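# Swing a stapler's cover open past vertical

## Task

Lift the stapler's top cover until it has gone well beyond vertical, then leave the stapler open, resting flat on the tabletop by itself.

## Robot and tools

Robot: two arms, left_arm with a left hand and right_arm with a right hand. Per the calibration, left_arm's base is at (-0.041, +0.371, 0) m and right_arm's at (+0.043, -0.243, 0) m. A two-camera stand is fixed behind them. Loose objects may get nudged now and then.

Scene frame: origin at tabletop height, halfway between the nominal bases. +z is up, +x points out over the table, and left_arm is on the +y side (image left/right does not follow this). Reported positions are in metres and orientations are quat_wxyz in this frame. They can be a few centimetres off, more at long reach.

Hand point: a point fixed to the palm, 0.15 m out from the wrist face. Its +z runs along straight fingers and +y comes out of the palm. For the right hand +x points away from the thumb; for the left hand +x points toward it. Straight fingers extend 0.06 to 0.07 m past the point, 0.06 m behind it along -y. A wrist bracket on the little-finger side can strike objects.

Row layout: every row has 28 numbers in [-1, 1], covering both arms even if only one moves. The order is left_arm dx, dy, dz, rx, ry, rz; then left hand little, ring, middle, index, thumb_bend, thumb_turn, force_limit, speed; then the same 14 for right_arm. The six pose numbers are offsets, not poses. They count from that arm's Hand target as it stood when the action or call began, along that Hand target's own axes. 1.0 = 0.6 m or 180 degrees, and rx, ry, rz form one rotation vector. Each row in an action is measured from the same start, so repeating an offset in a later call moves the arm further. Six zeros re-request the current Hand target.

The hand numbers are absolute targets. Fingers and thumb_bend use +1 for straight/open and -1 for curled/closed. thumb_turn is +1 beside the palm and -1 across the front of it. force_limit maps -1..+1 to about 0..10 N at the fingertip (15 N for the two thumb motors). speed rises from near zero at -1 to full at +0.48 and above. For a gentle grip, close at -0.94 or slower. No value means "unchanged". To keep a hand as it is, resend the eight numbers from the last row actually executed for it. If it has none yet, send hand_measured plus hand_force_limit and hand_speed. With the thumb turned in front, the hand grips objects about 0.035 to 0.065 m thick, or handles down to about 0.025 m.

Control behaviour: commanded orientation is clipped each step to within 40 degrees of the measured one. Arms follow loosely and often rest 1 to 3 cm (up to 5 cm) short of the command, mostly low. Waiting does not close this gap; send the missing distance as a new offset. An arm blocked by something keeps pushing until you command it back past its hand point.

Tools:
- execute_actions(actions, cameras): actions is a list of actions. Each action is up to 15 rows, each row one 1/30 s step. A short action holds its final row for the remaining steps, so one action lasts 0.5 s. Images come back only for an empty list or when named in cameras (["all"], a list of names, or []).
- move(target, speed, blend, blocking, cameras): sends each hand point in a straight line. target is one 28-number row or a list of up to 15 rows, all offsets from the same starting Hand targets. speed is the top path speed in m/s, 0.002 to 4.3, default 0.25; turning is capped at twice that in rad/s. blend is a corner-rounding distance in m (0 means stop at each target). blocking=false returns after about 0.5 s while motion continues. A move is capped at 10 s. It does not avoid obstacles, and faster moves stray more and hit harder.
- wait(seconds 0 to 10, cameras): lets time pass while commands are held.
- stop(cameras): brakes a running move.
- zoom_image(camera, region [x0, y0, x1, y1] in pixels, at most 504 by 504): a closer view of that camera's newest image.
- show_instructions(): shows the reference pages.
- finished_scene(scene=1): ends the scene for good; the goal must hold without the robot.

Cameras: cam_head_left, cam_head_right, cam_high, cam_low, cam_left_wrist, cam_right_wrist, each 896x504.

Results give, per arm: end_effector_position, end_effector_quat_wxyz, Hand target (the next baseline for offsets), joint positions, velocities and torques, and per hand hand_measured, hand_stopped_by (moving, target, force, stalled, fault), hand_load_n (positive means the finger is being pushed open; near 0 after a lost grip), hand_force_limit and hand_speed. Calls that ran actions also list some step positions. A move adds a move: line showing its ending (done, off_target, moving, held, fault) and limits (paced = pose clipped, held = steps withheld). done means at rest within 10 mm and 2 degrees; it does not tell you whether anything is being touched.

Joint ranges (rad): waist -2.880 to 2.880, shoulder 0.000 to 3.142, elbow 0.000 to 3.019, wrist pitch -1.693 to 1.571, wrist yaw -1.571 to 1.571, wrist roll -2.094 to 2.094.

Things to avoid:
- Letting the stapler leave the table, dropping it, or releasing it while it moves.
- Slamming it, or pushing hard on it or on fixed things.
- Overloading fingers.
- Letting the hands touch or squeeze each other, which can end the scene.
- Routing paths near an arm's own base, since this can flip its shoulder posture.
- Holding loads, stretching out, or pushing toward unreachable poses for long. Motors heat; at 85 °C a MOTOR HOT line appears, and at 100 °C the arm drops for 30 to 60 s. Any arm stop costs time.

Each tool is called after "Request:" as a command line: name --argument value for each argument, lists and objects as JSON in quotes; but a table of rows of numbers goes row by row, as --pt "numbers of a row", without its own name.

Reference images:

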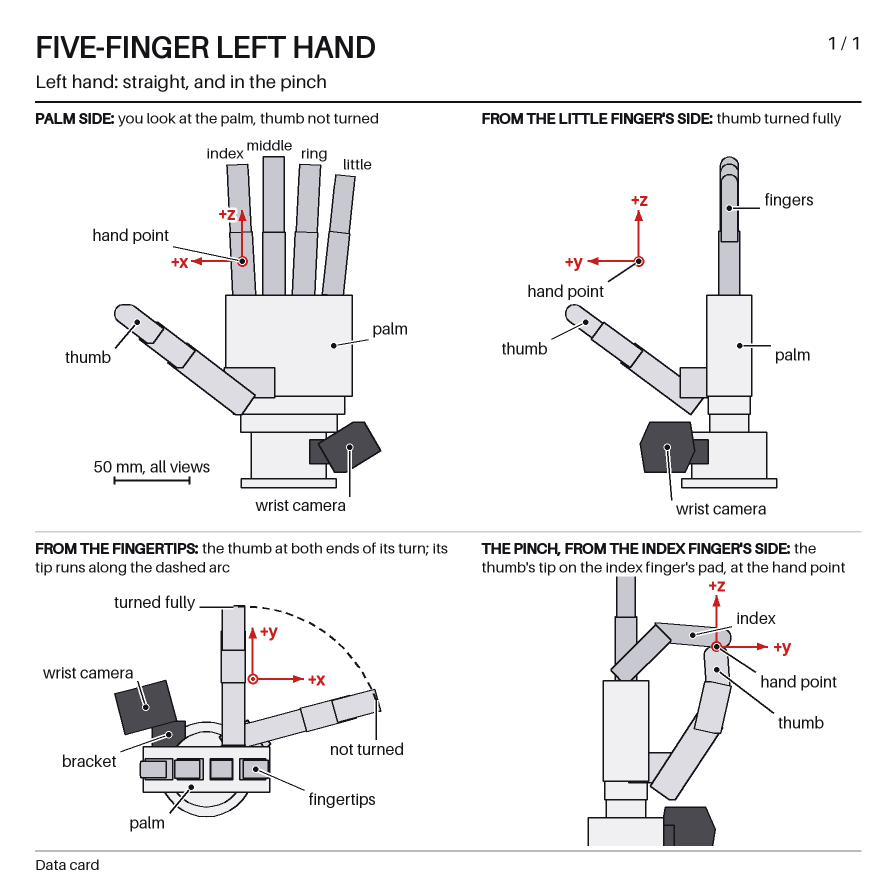

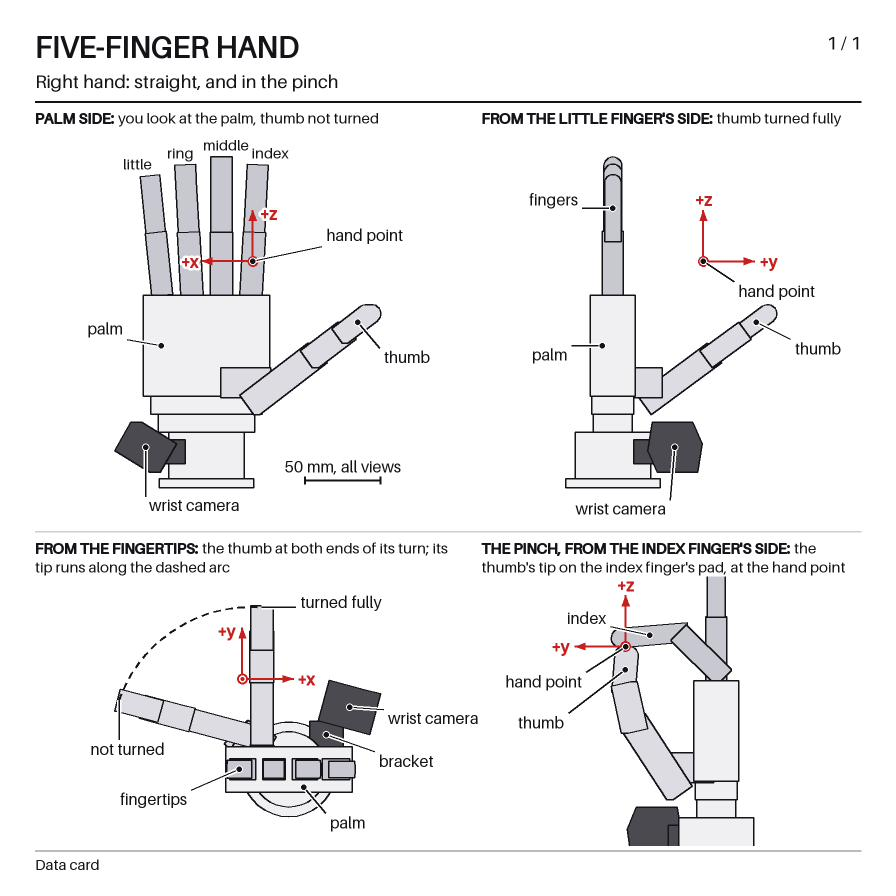

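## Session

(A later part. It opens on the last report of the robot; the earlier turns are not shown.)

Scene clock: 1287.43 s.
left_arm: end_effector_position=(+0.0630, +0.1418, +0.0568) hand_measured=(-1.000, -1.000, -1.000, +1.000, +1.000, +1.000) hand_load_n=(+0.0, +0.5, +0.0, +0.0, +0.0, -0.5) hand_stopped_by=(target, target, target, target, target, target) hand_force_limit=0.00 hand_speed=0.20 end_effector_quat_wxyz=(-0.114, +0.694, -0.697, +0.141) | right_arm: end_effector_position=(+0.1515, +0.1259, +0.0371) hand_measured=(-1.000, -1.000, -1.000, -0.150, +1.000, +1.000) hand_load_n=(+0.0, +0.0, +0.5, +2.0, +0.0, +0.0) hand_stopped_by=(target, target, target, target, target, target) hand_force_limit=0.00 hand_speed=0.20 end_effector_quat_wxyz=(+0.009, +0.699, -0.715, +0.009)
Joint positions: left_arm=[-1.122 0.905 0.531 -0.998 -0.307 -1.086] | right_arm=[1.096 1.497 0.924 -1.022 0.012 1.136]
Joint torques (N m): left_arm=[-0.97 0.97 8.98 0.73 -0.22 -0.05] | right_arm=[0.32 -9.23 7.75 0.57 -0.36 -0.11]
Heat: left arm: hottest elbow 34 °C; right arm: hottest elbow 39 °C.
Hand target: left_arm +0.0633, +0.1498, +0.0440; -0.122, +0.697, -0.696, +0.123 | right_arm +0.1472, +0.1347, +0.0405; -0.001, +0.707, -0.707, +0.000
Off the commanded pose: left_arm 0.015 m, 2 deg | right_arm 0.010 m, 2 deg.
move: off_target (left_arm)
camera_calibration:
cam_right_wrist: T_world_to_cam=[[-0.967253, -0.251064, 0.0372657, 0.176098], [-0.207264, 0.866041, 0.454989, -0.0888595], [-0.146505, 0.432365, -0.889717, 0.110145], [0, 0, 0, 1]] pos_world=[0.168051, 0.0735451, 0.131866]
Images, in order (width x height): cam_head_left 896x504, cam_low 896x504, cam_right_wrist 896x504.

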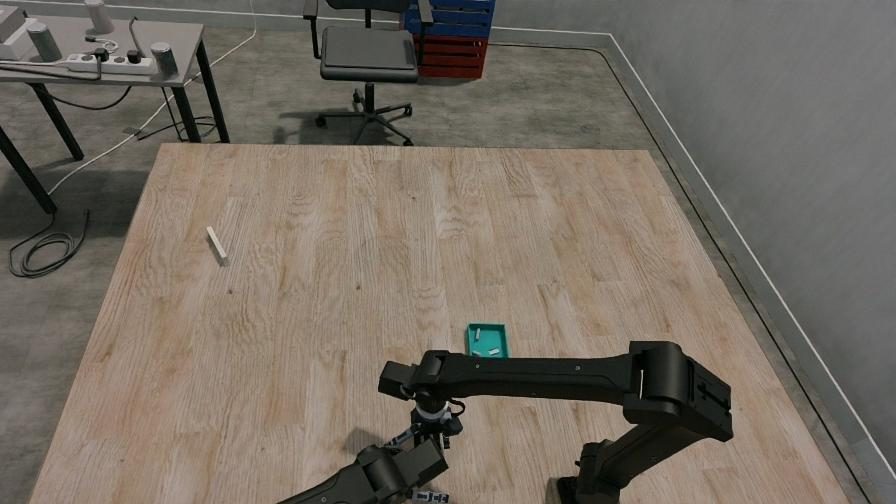

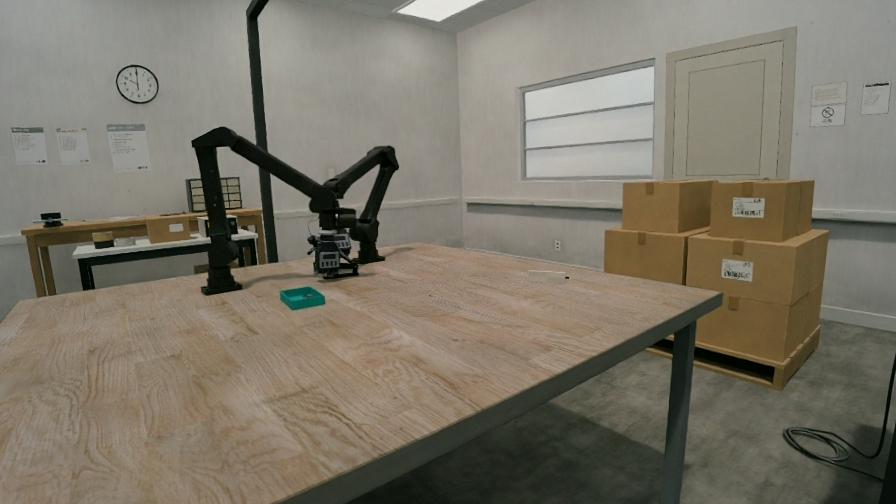

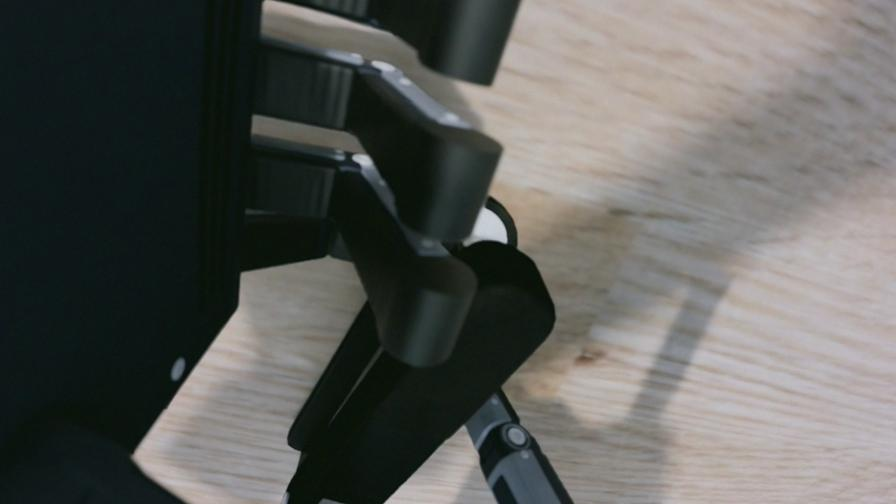

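Request:
move --target '[0,0,0,0,0,0,-1,-1,-1,1,1,1,0,0.2,0.012,-0.095,0.0,0,0,0,-1,-1,-1,-0.15,1,1,0,0.2]' --speed 0.08 --cameras '["cam_low","cam_right_wrist","cam_left_wrist"]'

Request:
zoom_image --camera "cam_right_wrist" --region '[400, 200, 760, 504]'

Scene clock: 1295.67 s.
left_arm: end_effector_position=(+0.0641, +0.1415, +0.0566) hand_measured=(-1.000, -1.000, -1.000, +1.000, +1.000, +1.000) hand_load_n=(+0.0, +0.0, +0.0, +0.0, +0.0, +0.0) hand_stopped_by=(target, target, target, target, target, target) hand_force_limit=0.00 hand_speed=0.20 end_effector_quat_wxyz=(-0.115, +0.695, -0.696, +0.142) | right_arm: end_effector_position=(+0.1922, +0.1163, +0.0356) hand_measured=(-1.000, -1.000, -1.000, -0.150, +1.000, +1.000) hand_load_n=(+0.0, +0.0, +0.0, +0.0, +0.0, +0.5) hand_stopped_by=(target, target, target, target, target, target) hand_force_limit=0.00 hand_speed=0.20 end_effector_quat_wxyz=(+0.008, +0.706, -0.709, +0.004)
Joint positions: left_arm=[-1.121 0.906 0.531 -0.995 -0.309 -1.086] | right_arm=[0.987 1.529 0.953 -1.013 0.004 1.009]
Joint torques (N m): left_arm=[-1.26 0.97 8.51 0.62 -0.13 0.01] | right_arm=[-2.08 -8.41 9.99 -0.13 -0.09 -0.19]
Heat: left arm: hottest elbow 33 °C; right arm: hottest elbow 38 °C.
Hand target: left_arm +0.0632, +0.1498, +0.0440; -0.122, +0.696, -0.696, +0.123 | right_arm +0.2041, +0.1275, +0.0405; -0.001, +0.707, -0.707, +0.000
Off the commanded pose: left_arm 0.015 m, 2 deg | right_arm 0.017 m, 1 deg.
move: off_target (left_arm, right_arm)
camera_calibration:
cam_left_wrist: T_world_to_cam=[[0.905019, -0.281948, 0.318504, -0.0323852], [-0.400988, -0.815352, 0.417624, 0.119371], [0.141945, -0.505675, -0.850967, 0.223838], [0, 0, 0, 1]] pos_world=[0.0454031, 0.201388, 0.150941]
cam_right_wrist: T_world_to_cam=[[-0.962377, -0.268559, 0.0413053, 0.213993], [-0.219524, 0.858065, 0.464256, -0.0685763], [-0.160123, 0.437722, -0.884738, 0.120682], [0, 0, 0, 1]] pos_world=[0.210212, 0.0634874, 0.12977]
Images, in order (width x height): cam_low 896x504, cam_left_wrist 896x504, cam_right_wrist 896x504.

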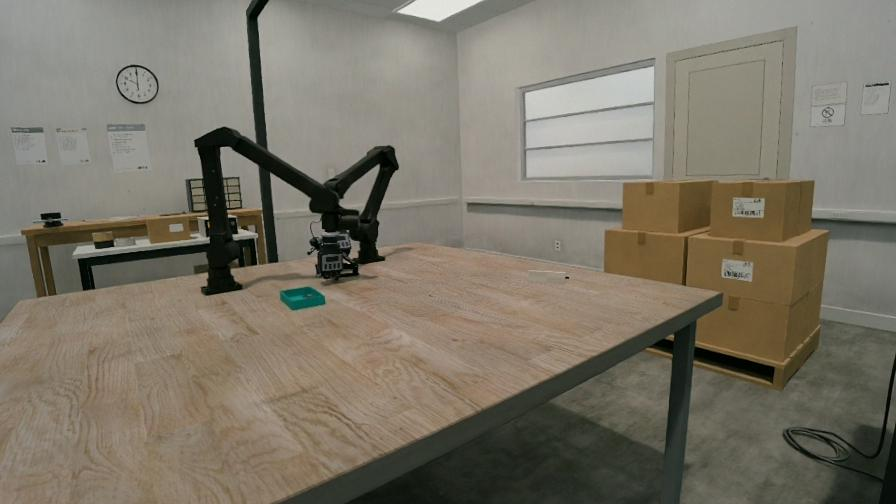

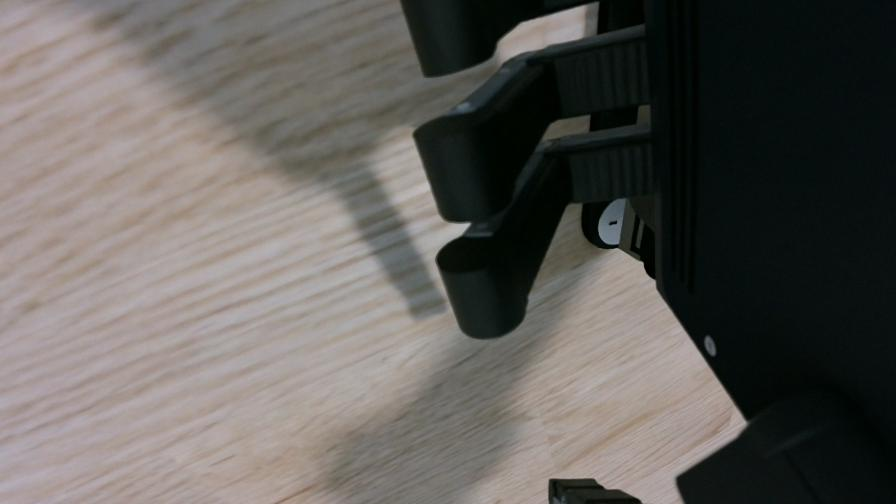

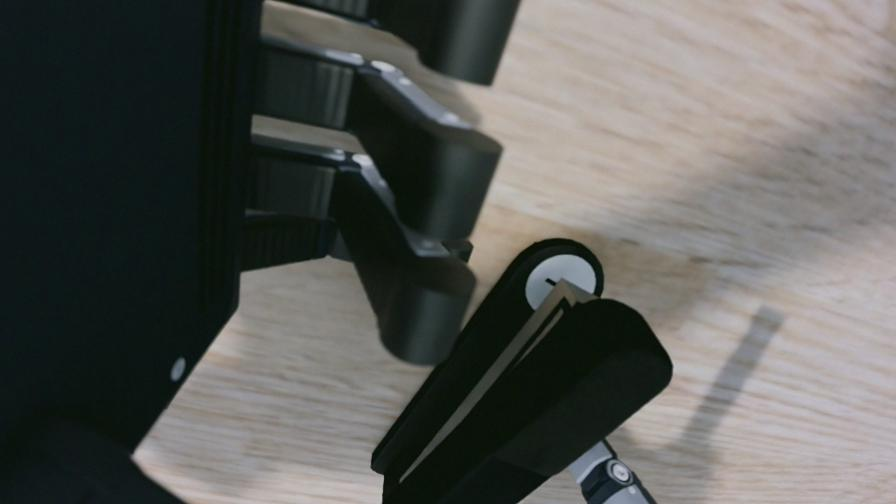

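Scaled by 1.400 from the camera's 896x504 image, which has a finer 1280x720 frame.

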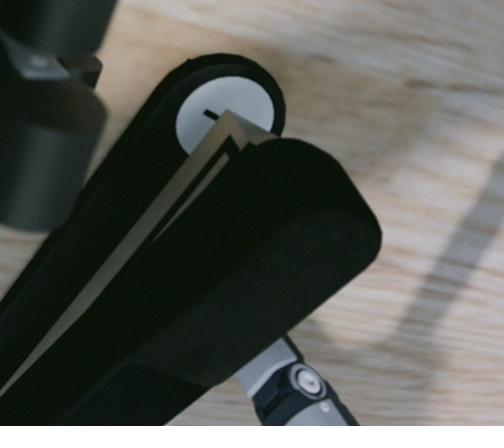

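Request:
move --target '[0,0,0,0,0,0,-1,-1,-1,1,1,1,0,0.2,0.0325,0.0235,-0.02,0,0,0,-1,-1,-1,-0.15,1,1,0,0.2]' --speed 0.08 --cameras '["cam_right_wrist"]'

Scene clock: 1336.53 s.
left_arm: end_effector_position=(+0.0641, +0.1415, +0.0566) hand_measured=(-1.000, -1.000, -1.000, +1.000, +1.000, +1.000) hand_load_n=(+0.0, +0.0, +0.0, +0.0, +0.0, +0.0) hand_stopped_by=(target, target, target, target, target, target) hand_force_limit=0.00 hand_speed=0.20 end_effector_quat_wxyz=(-0.115, +0.695, -0.696, +0.142) | right_arm: end_effector_position=(+0.1897, +0.1124, +0.0520) hand_measured=(-1.000, -1.000, -1.000, -0.150, +1.000, +1.000) hand_load_n=(+0.0, +0.0, +0.5, +0.0, +0.0, +0.0) hand_stopped_by=(target, target, target, target, target, target) hand_force_limit=0.00 hand_speed=0.20 end_effector_quat_wxyz=(-0.005, +0.706, -0.708, +0.001)
Joint positions: left_arm=[-1.121 0.906 0.531 -0.995 -0.309 -1.086] | right_arm=[0.987 1.474 0.943 -1.031 0.004 1.009]
Joint torques (N m): left_arm=[-1.14 1.08 8.5 0.65 -0.13 -0.06] | right_arm=[-1.14 -9.41 7.24 -0.28 -0.11 -0.11]
Heat: left arm: hottest elbow 33 °C; right arm: hottest elbow 37 °C.
Hand target: left_arm +0.0632, +0.1498, +0.0440; -0.122, +0.696, -0.696, +0.123 | right_arm +0.1900, +0.1079, +0.0525; -0.001, +0.707, -0.707, +0.000
Off the commanded pose: left_arm 0.015 m, 2 deg | right_arm 0.004 m, 1 deg.
move: off_target (left_arm)
camera_calibration:
cam_right_wrist: T_world_to_cam=[[-0.962712, -0.269675, 0.0214612, 0.21113], [-0.226643, 0.847315, 0.480303, -0.0716337], [-0.14771, 0.457529, -0.87684, 0.131536], [0, 0, 0, 1]] pos_world=[0.206451, 0.0574512, 0.145211]
Images, in order (width x height): cam_right_wrist 896x504.

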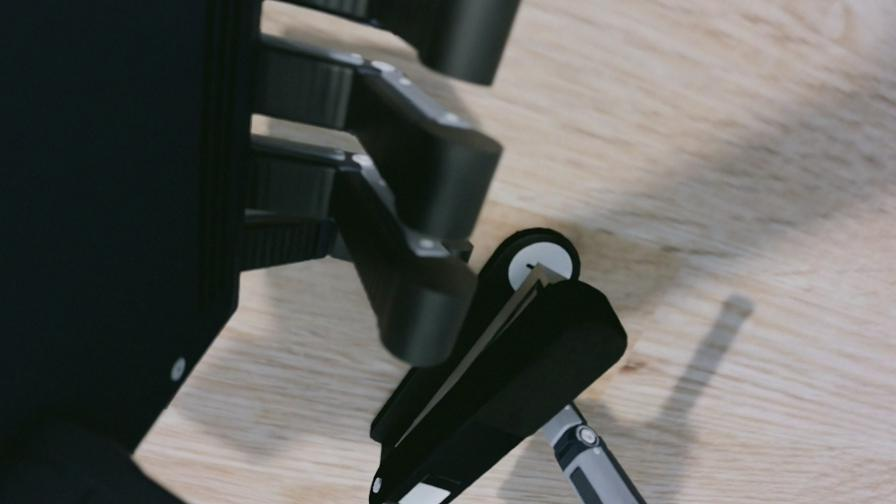

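Request:
move --target '[0,0,0,0,0,0,-1,-1,-1,1,1,1,0,0.2,0.017,0.075,0.013,0,0,0,-1,-1,-1,-0.15,1,1,0,0.2]' --speed 0.06 --cameras '["cam_right_wrist","cam_low"]'

Request:
zoom_image --camera "cam_low" --region '[310, 210, 390, 290]'

Scene clock: 1349.90 s.
left_arm: end_effector_position=(+0.0641, +0.1415, +0.0566) hand_measured=(-1.000, -1.000, -1.000, +1.000, +1.000, +1.000) hand_load_n=(+0.0, +0.0, +0.0, +0.0, +0.0, +0.0) hand_stopped_by=(target, target, target, target, target, target) hand_force_limit=0.00 hand_speed=0.20 end_effector_quat_wxyz=(-0.115, +0.695, -0.696, +0.142) | right_arm: end_effector_position=(+0.1492, +0.0937, +0.0432) hand_measured=(-1.000, -1.000, -1.000, -0.150, +1.000, +1.000) hand_load_n=(+0.0, +0.0, +0.0, +0.0, +0.0, +0.5) hand_stopped_by=(target, target, target, target, target, target) hand_force_limit=0.00 hand_speed=0.20 end_effector_quat_wxyz=(+0.005, +0.708, -0.706, +0.003)
Joint positions: left_arm=[-1.121 0.906 0.531 -0.995 -0.309 -1.086] | right_arm=[1.056 1.411 0.848 -1.02 0.003 1.071]
Joint torques (N m): left_arm=[-1.14 0.5 8.72 0.77 -0.11 -0.1] | right_arm=[0.97 -8.35 7.05 0.27 -0.09 0.14]
Heat: left arm: hottest elbow 33 °C; right arm: hottest elbow 37 °C.
Hand target: left_arm +0.0632, +0.1498, +0.0440; -0.122, +0.696, -0.696, +0.123 | right_arm +0.1451, +0.0978, +0.0447; -0.001, +0.707, -0.707, +0.000
Off the commanded pose: left_arm 0.015 m, 2 deg | right_arm 0.006 m, 1 deg.
move: off_target (left_arm)
camera_calibration:
cam_right_wrist: T_world_to_cam=[[-0.960416, -0.276115, 0.0369035, 0.166815], [-0.227459, 0.85377, 0.468337, -0.0607292], [-0.160822, 0.441404, -0.882779, 0.130037], [0, 0, 0, 1]] pos_world=[0.167311, 0.0405101, 0.137079]
Images, in order (width x height): cam_low 896x504, cam_right_wrist 896x504.

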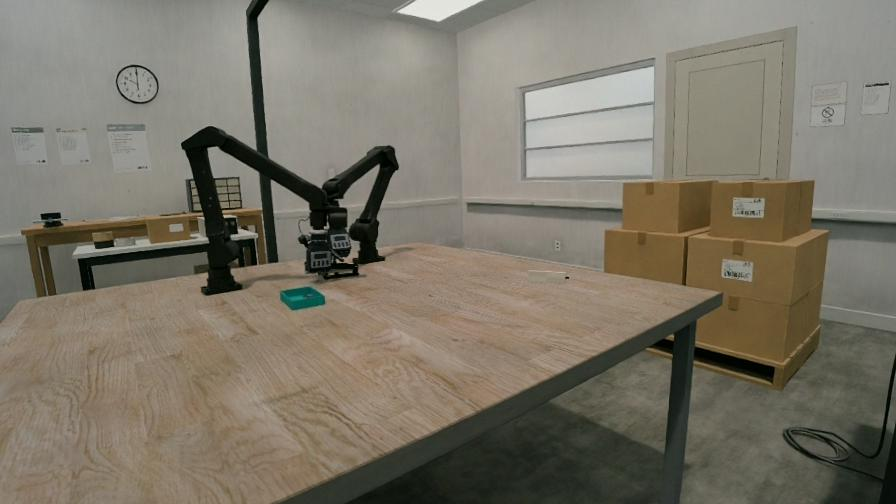

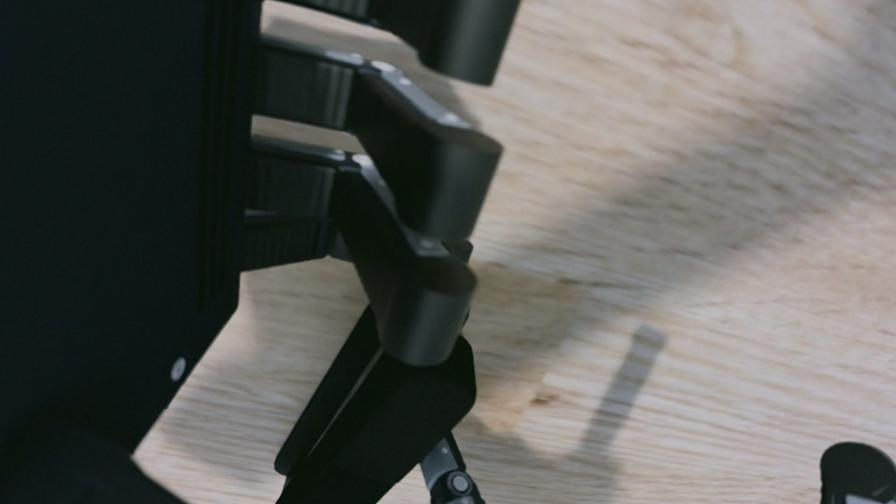

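Scaled by 6.300 from the camera's 896x504 image, which has a finer 1280x720 frame.

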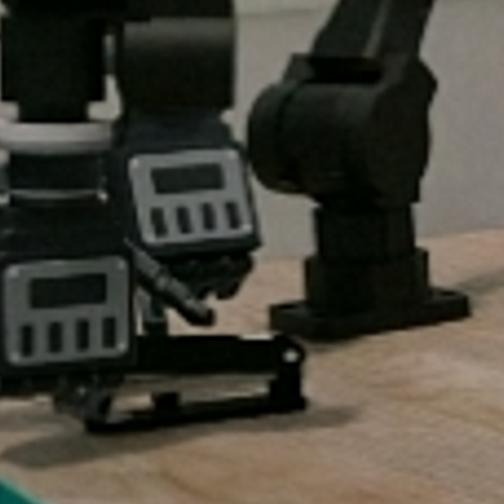

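Request:
move --target '[0,0,0,0,0,0,-1,-1,-1,1,1,1,0,0.2,-0.025,0.0,0.0,0,0,0,-1,-1,-1,-0.15,1,1,0,0.2]' --speed 0.05 --cameras '["cam_right_wrist","cam_low","cam_head_right"]'

Request:
zoom_image --camera "cam_low" --region '[310, 210, 390, 290]'

Scene clock: 1367.93 s.
left_arm: end_effector_position=(+0.0641, +0.1415, +0.0566) hand_measured=(-1.000, -1.000, -1.000, +1.000, +1.000, +1.000) hand_load_n=(+0.0, +0.0, +0.5, +0.0, +0.0, +0.0) hand_stopped_by=(target, target, target, target, target, target) hand_force_limit=0.00 hand_speed=0.20 end_effector_quat_wxyz=(-0.115, +0.695, -0.696, +0.142) | right_arm: end_effector_position=(+0.1430, +0.0960, +0.0398) hand_measured=(-1.000, -1.000, -1.000, -0.150, +1.000, +1.000) hand_load_n=(+0.0, +0.0, +0.0, +0.0, +0.0, +0.0) hand_stopped_by=(target, target, target, target, target, target) hand_force_limit=0.00 hand_speed=0.20 end_effector_quat_wxyz=(+0.010, +0.708, -0.706, +0.005)
Joint positions: left_arm=[-1.121 0.906 0.531 -0.995 -0.309 -1.086] | right_arm=[1.075 1.421 0.848 -1.02 0.003 1.09]
Joint torques (N m): left_arm=[-1.08 1.38 8.59 0.65 -0.17 -0.11] | right_arm=[0.32 -7.41 9.8 0.28 -0.08 0.17]
Heat: left arm: hottest elbow 33 °C; right arm: hottest elbow 37 °C.
Hand target: left_arm +0.0632, +0.1498, +0.0440; -0.122, +0.696, -0.696, +0.123 | right_arm +0.1452, +0.1127, +0.0446; -0.001, +0.707, -0.707, +0.000
Off the commanded pose: left_arm 0.015 m, 2 deg | right_arm 0.018 m, 1 deg.
move: off_target (left_arm, right_arm)
camera_calibration:
cam_right_wrist: T_world_to_cam=[[-0.960353, -0.275334, 0.0437319, 0.161325], [-0.225019, 0.858151, 0.461458, -0.0629497], [-0.164584, 0.433323, -0.886083, 0.126592], [0, 0, 0, 1]] pos_world=[0.161599, 0.0435836, 0.134164]
Images, in order (width x height): cam_head_right 896x504, cam_low 896x504, cam_right_wrist 896x504.

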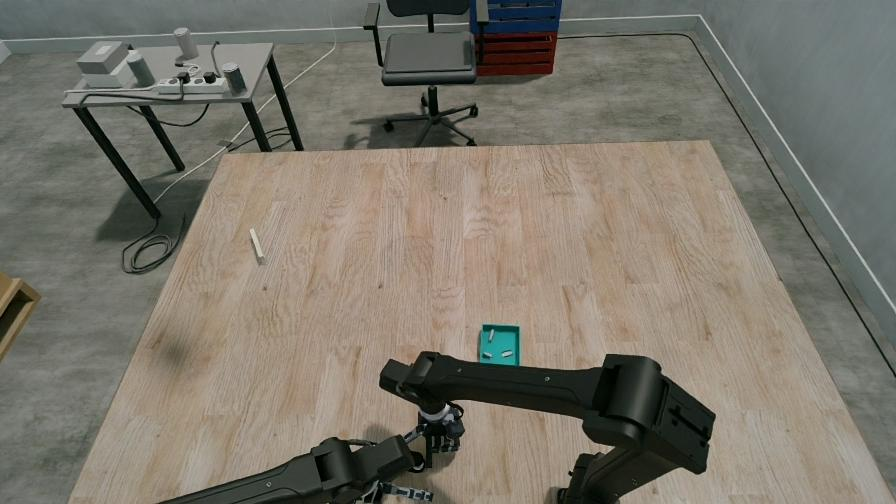

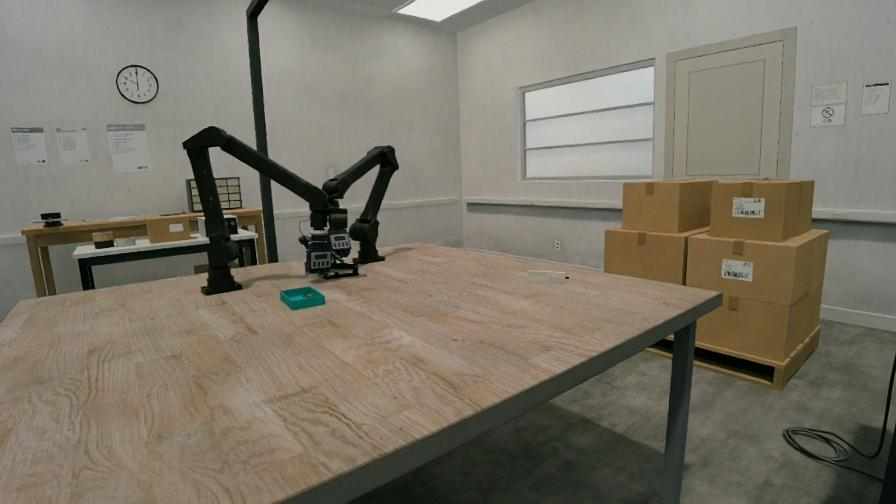

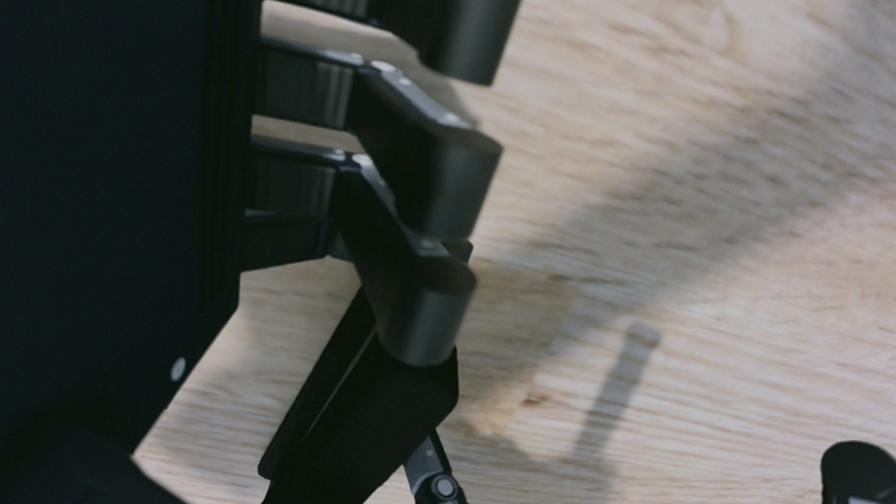

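Scaled by 6.300 from the camera's 896x504 image, which has a finer 1280x720 frame.

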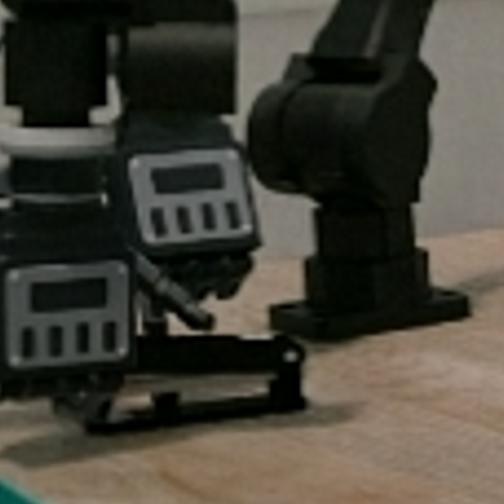

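Request:
move --target '[0,0,0,0,0,0,-1,-1,-1,1,1,1,0,0.2,-0.012,-0.012,-0.004,0,0,0,-1,-1,-1,-0.15,1,1,0,0.2]' --speed 0.05 --cameras '["cam_right_wrist","cam_low"]'

Scene clock: 1377.37 s.
left_arm: end_effector_position=(+0.0641, +0.1415, +0.0566) hand_measured=(-1.000, -1.000, -1.000, +1.000, +1.000, +1.000) hand_load_n=(+0.0, +0.0, +0.0, +0.0, +0.0, +0.0) hand_stopped_by=(target, target, target, target, target, target) hand_force_limit=0.00 hand_speed=0.20 end_effector_quat_wxyz=(-0.115, +0.695, -0.696, +0.142) | right_arm: end_effector_position=(+0.1474, +0.1045, +0.0410) hand_measured=(-1.000, -1.000, -1.000, -0.150, +1.000, +1.000) hand_load_n=(+0.0, +0.0, +0.0, +0.0, +0.0, +0.0) hand_stopped_by=(target, target, target, target, target, target) hand_force_limit=0.00 hand_speed=0.20 end_effector_quat_wxyz=(+0.008, +0.708, -0.706, +0.004)
Joint positions: left_arm=[-1.121 0.906 0.531 -0.995 -0.309 -1.086] | right_arm=[1.075 1.44 0.872 -1.02 0.003 1.09]
Joint torques (N m): left_arm=[-1.73 1.67 8.83 0.66 -0.16 -0.09] | right_arm=[-0.15 -7 10.02 -0.14 -0.07 0.07]
Heat: left arm: hottest elbow 32 °C; right arm: hottest elbow 37 °C.
Hand target: left_arm +0.0632, +0.1498, +0.0440; -0.122, +0.696, -0.696, +0.123 | right_arm +0.1524, +0.1200, +0.0472; -0.001, +0.707, -0.707, +0.000
Off the commanded pose: left_arm 0.015 m, 2 deg | right_arm 0.017 m, 1 deg.
move: off_target (left_arm, right_arm)
camera_calibration:
cam_right_wrist: T_world_to_cam=[[-0.960655, -0.27476, 0.0406113, 0.1679], [-0.225325, 0.856461, 0.464438, -0.0697151], [-0.162391, 0.437014, -0.884674, 0.1239], [0, 0, 0, 1]] pos_world=[0.165706, 0.0516943, 0.135171]
Images, in order (width x height): cam_low 896x504, cam_right_wrist 896x504.

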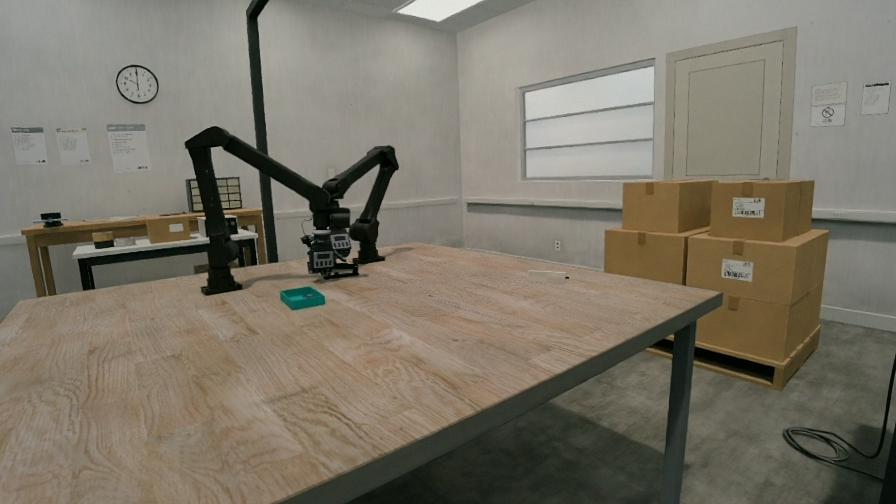

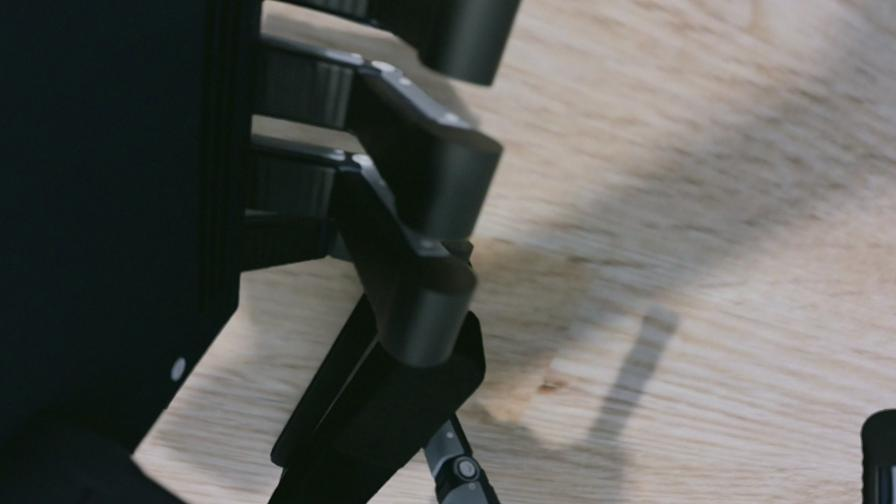

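Request:
move --target '[0,0,0,0,0,0,-1,-1,-1,1,1,1,0,0.2,-0.006,0.0,-0.035,0,0,0,-1,-1,-1,-0.15,1,1,0,0.2]' --speed 0.05 --cameras '["cam_right_wrist","cam_low"]'

Request:
zoom_image --camera "cam_low" --region '[310, 210, 390, 290]'

Scene clock: 1383.60 s.
left_arm: end_effector_position=(+0.0641, +0.1415, +0.0566) hand_measured=(-1.000, -1.000, -1.000, +1.000, +1.000, +1.000) hand_load_n=(+0.0, +0.0, +0.0, +0.0, +0.0, +0.0) hand_stopped_by=(target, target, target, target, target, target) hand_force_limit=0.00 hand_speed=0.20 end_effector_quat_wxyz=(-0.115, +0.695, -0.696, +0.142) | right_arm: end_effector_position=(+0.1474, +0.1045, +0.0516) hand_measured=(-1.000, -1.000, -1.000, -0.150, +1.000, +1.000) hand_load_n=(+0.0, +0.0, +0.5, +1.0, +0.0, +0.5) hand_stopped_by=(target, target, target, target, target, target) hand_force_limit=0.00 hand_speed=0.20 end_effector_quat_wxyz=(+0.019, +0.708, -0.706, +0.008)
Joint positions: left_arm=[-1.121 0.906 0.531 -0.995 -0.309 -1.086] | right_arm=[1.075 1.44 0.904 -1.076 0.003 1.09]
Joint torques (N m): left_arm=[-0.97 0.56 8.66 0.55 -0.14 0] | right_arm=[0.26 -8.47 10.69 -0.51 -0.09 0.07]
Heat: left arm: hottest elbow 32 °C; right arm: hottest elbow 37 °C.
Hand target: left_arm +0.0632, +0.1498, +0.0440; -0.122, +0.696, -0.696, +0.123 | right_arm +0.1523, +0.1235, +0.0681; -0.001, +0.707, -0.707, +0.000
Off the commanded pose: left_arm 0.015 m, 2 deg | right_arm 0.026 m, 2 deg.
move: off_target (left_arm, right_arm)
camera_calibration:
cam_right_wrist: T_world_to_cam=[[-0.960095, -0.273786, 0.0570834, 0.16646], [-0.220342, 0.866193, 0.448508, -0.075564], [-0.17224, 0.418033, -0.891954, 0.137056], [0, 0, 0, 1]] pos_world=[0.166774, 0.0537336, 0.146636]
Images, in order (width x height): cam_low 896x504, cam_right_wrist 896x504.

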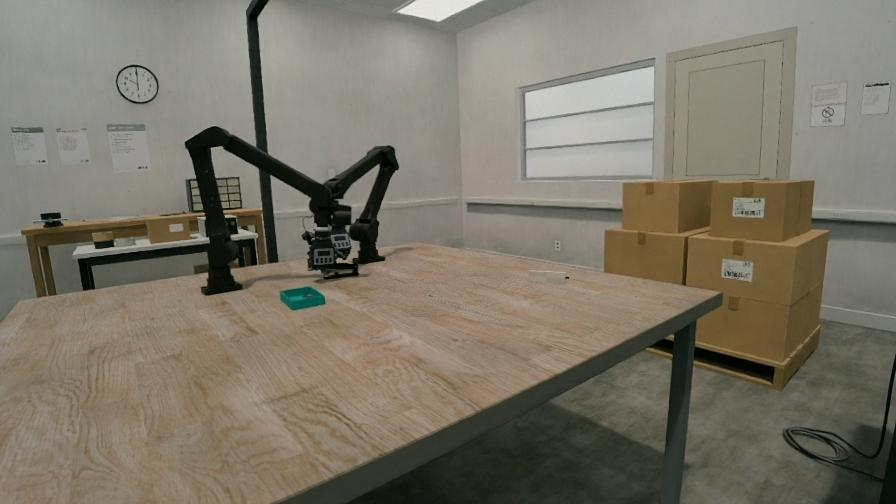

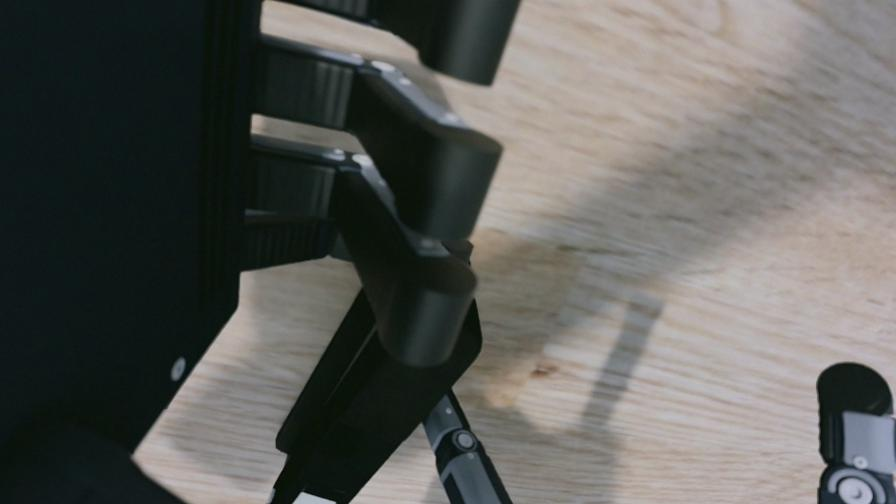

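Scaled by 6.300 from the camera's 896x504 image, which has a finer 1280x720 frame.

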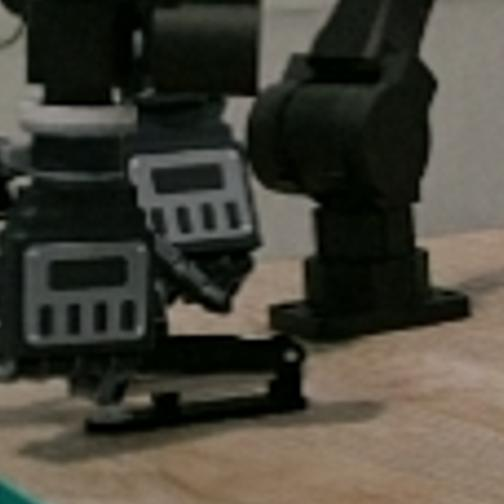

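Request:
move --target '[0,0,0,0,0,0,-1,-1,-1,1,1,1,0,0.2,-0.01,0.0,-0.035,0,0,0,-1,-1,-1,-0.15,1,1,0,0.2]' --speed 0.05 --cameras '["cam_right_wrist","cam_low"]'

Request:
zoom_image --camera "cam_low" --region '[310, 210, 390, 290]'

Scene clock: 1394.90 s.
left_arm: end_effector_position=(+0.0646, +0.1414, +0.0565) hand_measured=(-1.000, -1.000, -1.000, +1.000, +1.000, +1.000) hand_load_n=(+0.0, +0.0, +0.0, +0.0, +0.0, +0.0) hand_stopped_by=(target, target, target, target, target, target) hand_force_limit=0.00 hand_speed=0.20 end_effector_quat_wxyz=(-0.115, +0.695, -0.695, +0.142) | right_arm: end_effector_position=(+0.1489, +0.1092, +0.0707) hand_measured=(-1.000, -1.000, -1.000, -0.150, +1.000, +1.000) hand_load_n=(+0.0, +0.5, +0.0, +1.0, +0.0, +0.0) hand_stopped_by=(target, target, target, target, target, target) hand_force_limit=0.00 hand_speed=0.20 end_effector_quat_wxyz=(+0.022, +0.708, -0.705, +0.008)
Joint positions: left_arm=[-1.12 0.907 0.531 -0.994 -0.31 -1.086] | right_arm=[1.077 1.429 0.95 -1.138 0.003 1.091]
Joint torques (N m): left_arm=[-0.56 0.32 8.75 0.47 -0.06 -0.04] | right_arm=[0.32 -8.7 11.08 -0.53 -0.07 0.2]
Heat: left arm: hottest elbow 32 °C; right arm: hottest elbow 38 °C.
Hand target: left_arm +0.0632, +0.1498, +0.0440; -0.122, +0.697, -0.696, +0.123 | right_arm +0.1522, +0.1295, +0.0890; -0.001, +0.707, -0.707, +0.000
Off the commanded pose: left_arm 0.015 m, 2 deg | right_arm 0.028 m, 3 deg.
move: off_target (left_arm, right_arm)
camera_calibration:
cam_right_wrist: T_world_to_cam=[[-0.959437, -0.27537, 0.0604279, 0.167927], [-0.220999, 0.867704, 0.445253, -0.0877553], [-0.175043, 0.413837, -0.893364, 0.153357], [0, 0, 0, 1]] pos_world=[0.168566, 0.0589229, 0.165929]
Images, in order (width x height): cam_low 896x504, cam_right_wrist 896x504.

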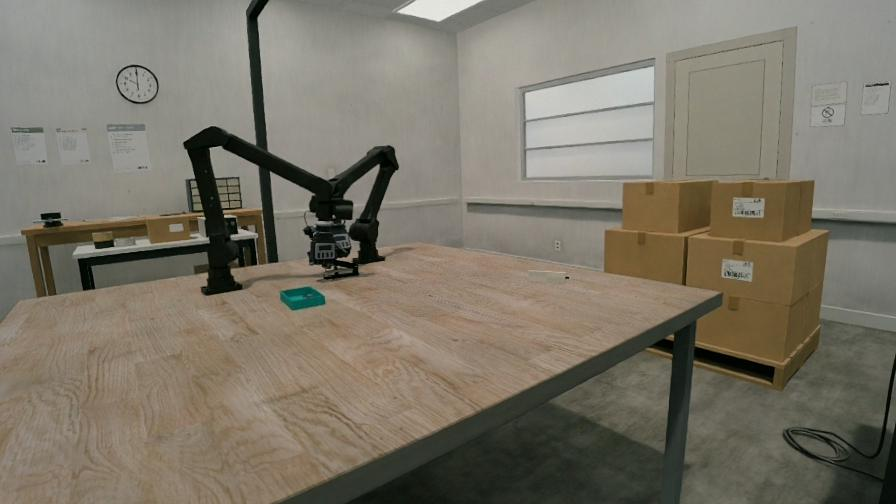

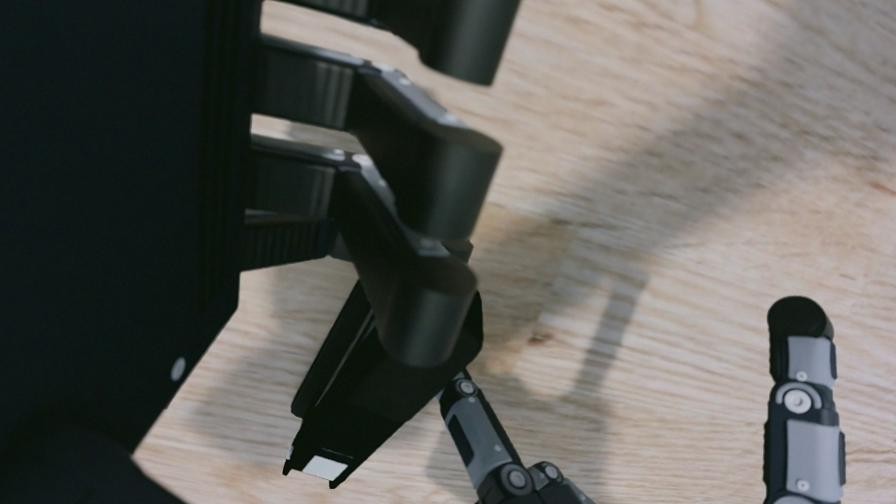

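Scaled by 6.300 from the camera's 896x504 image, which has a finer 1280x720 frame.

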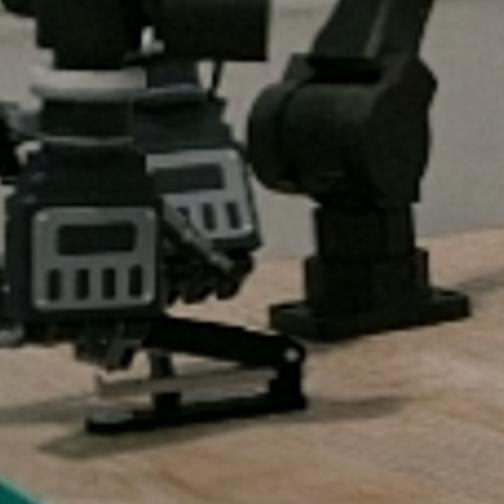

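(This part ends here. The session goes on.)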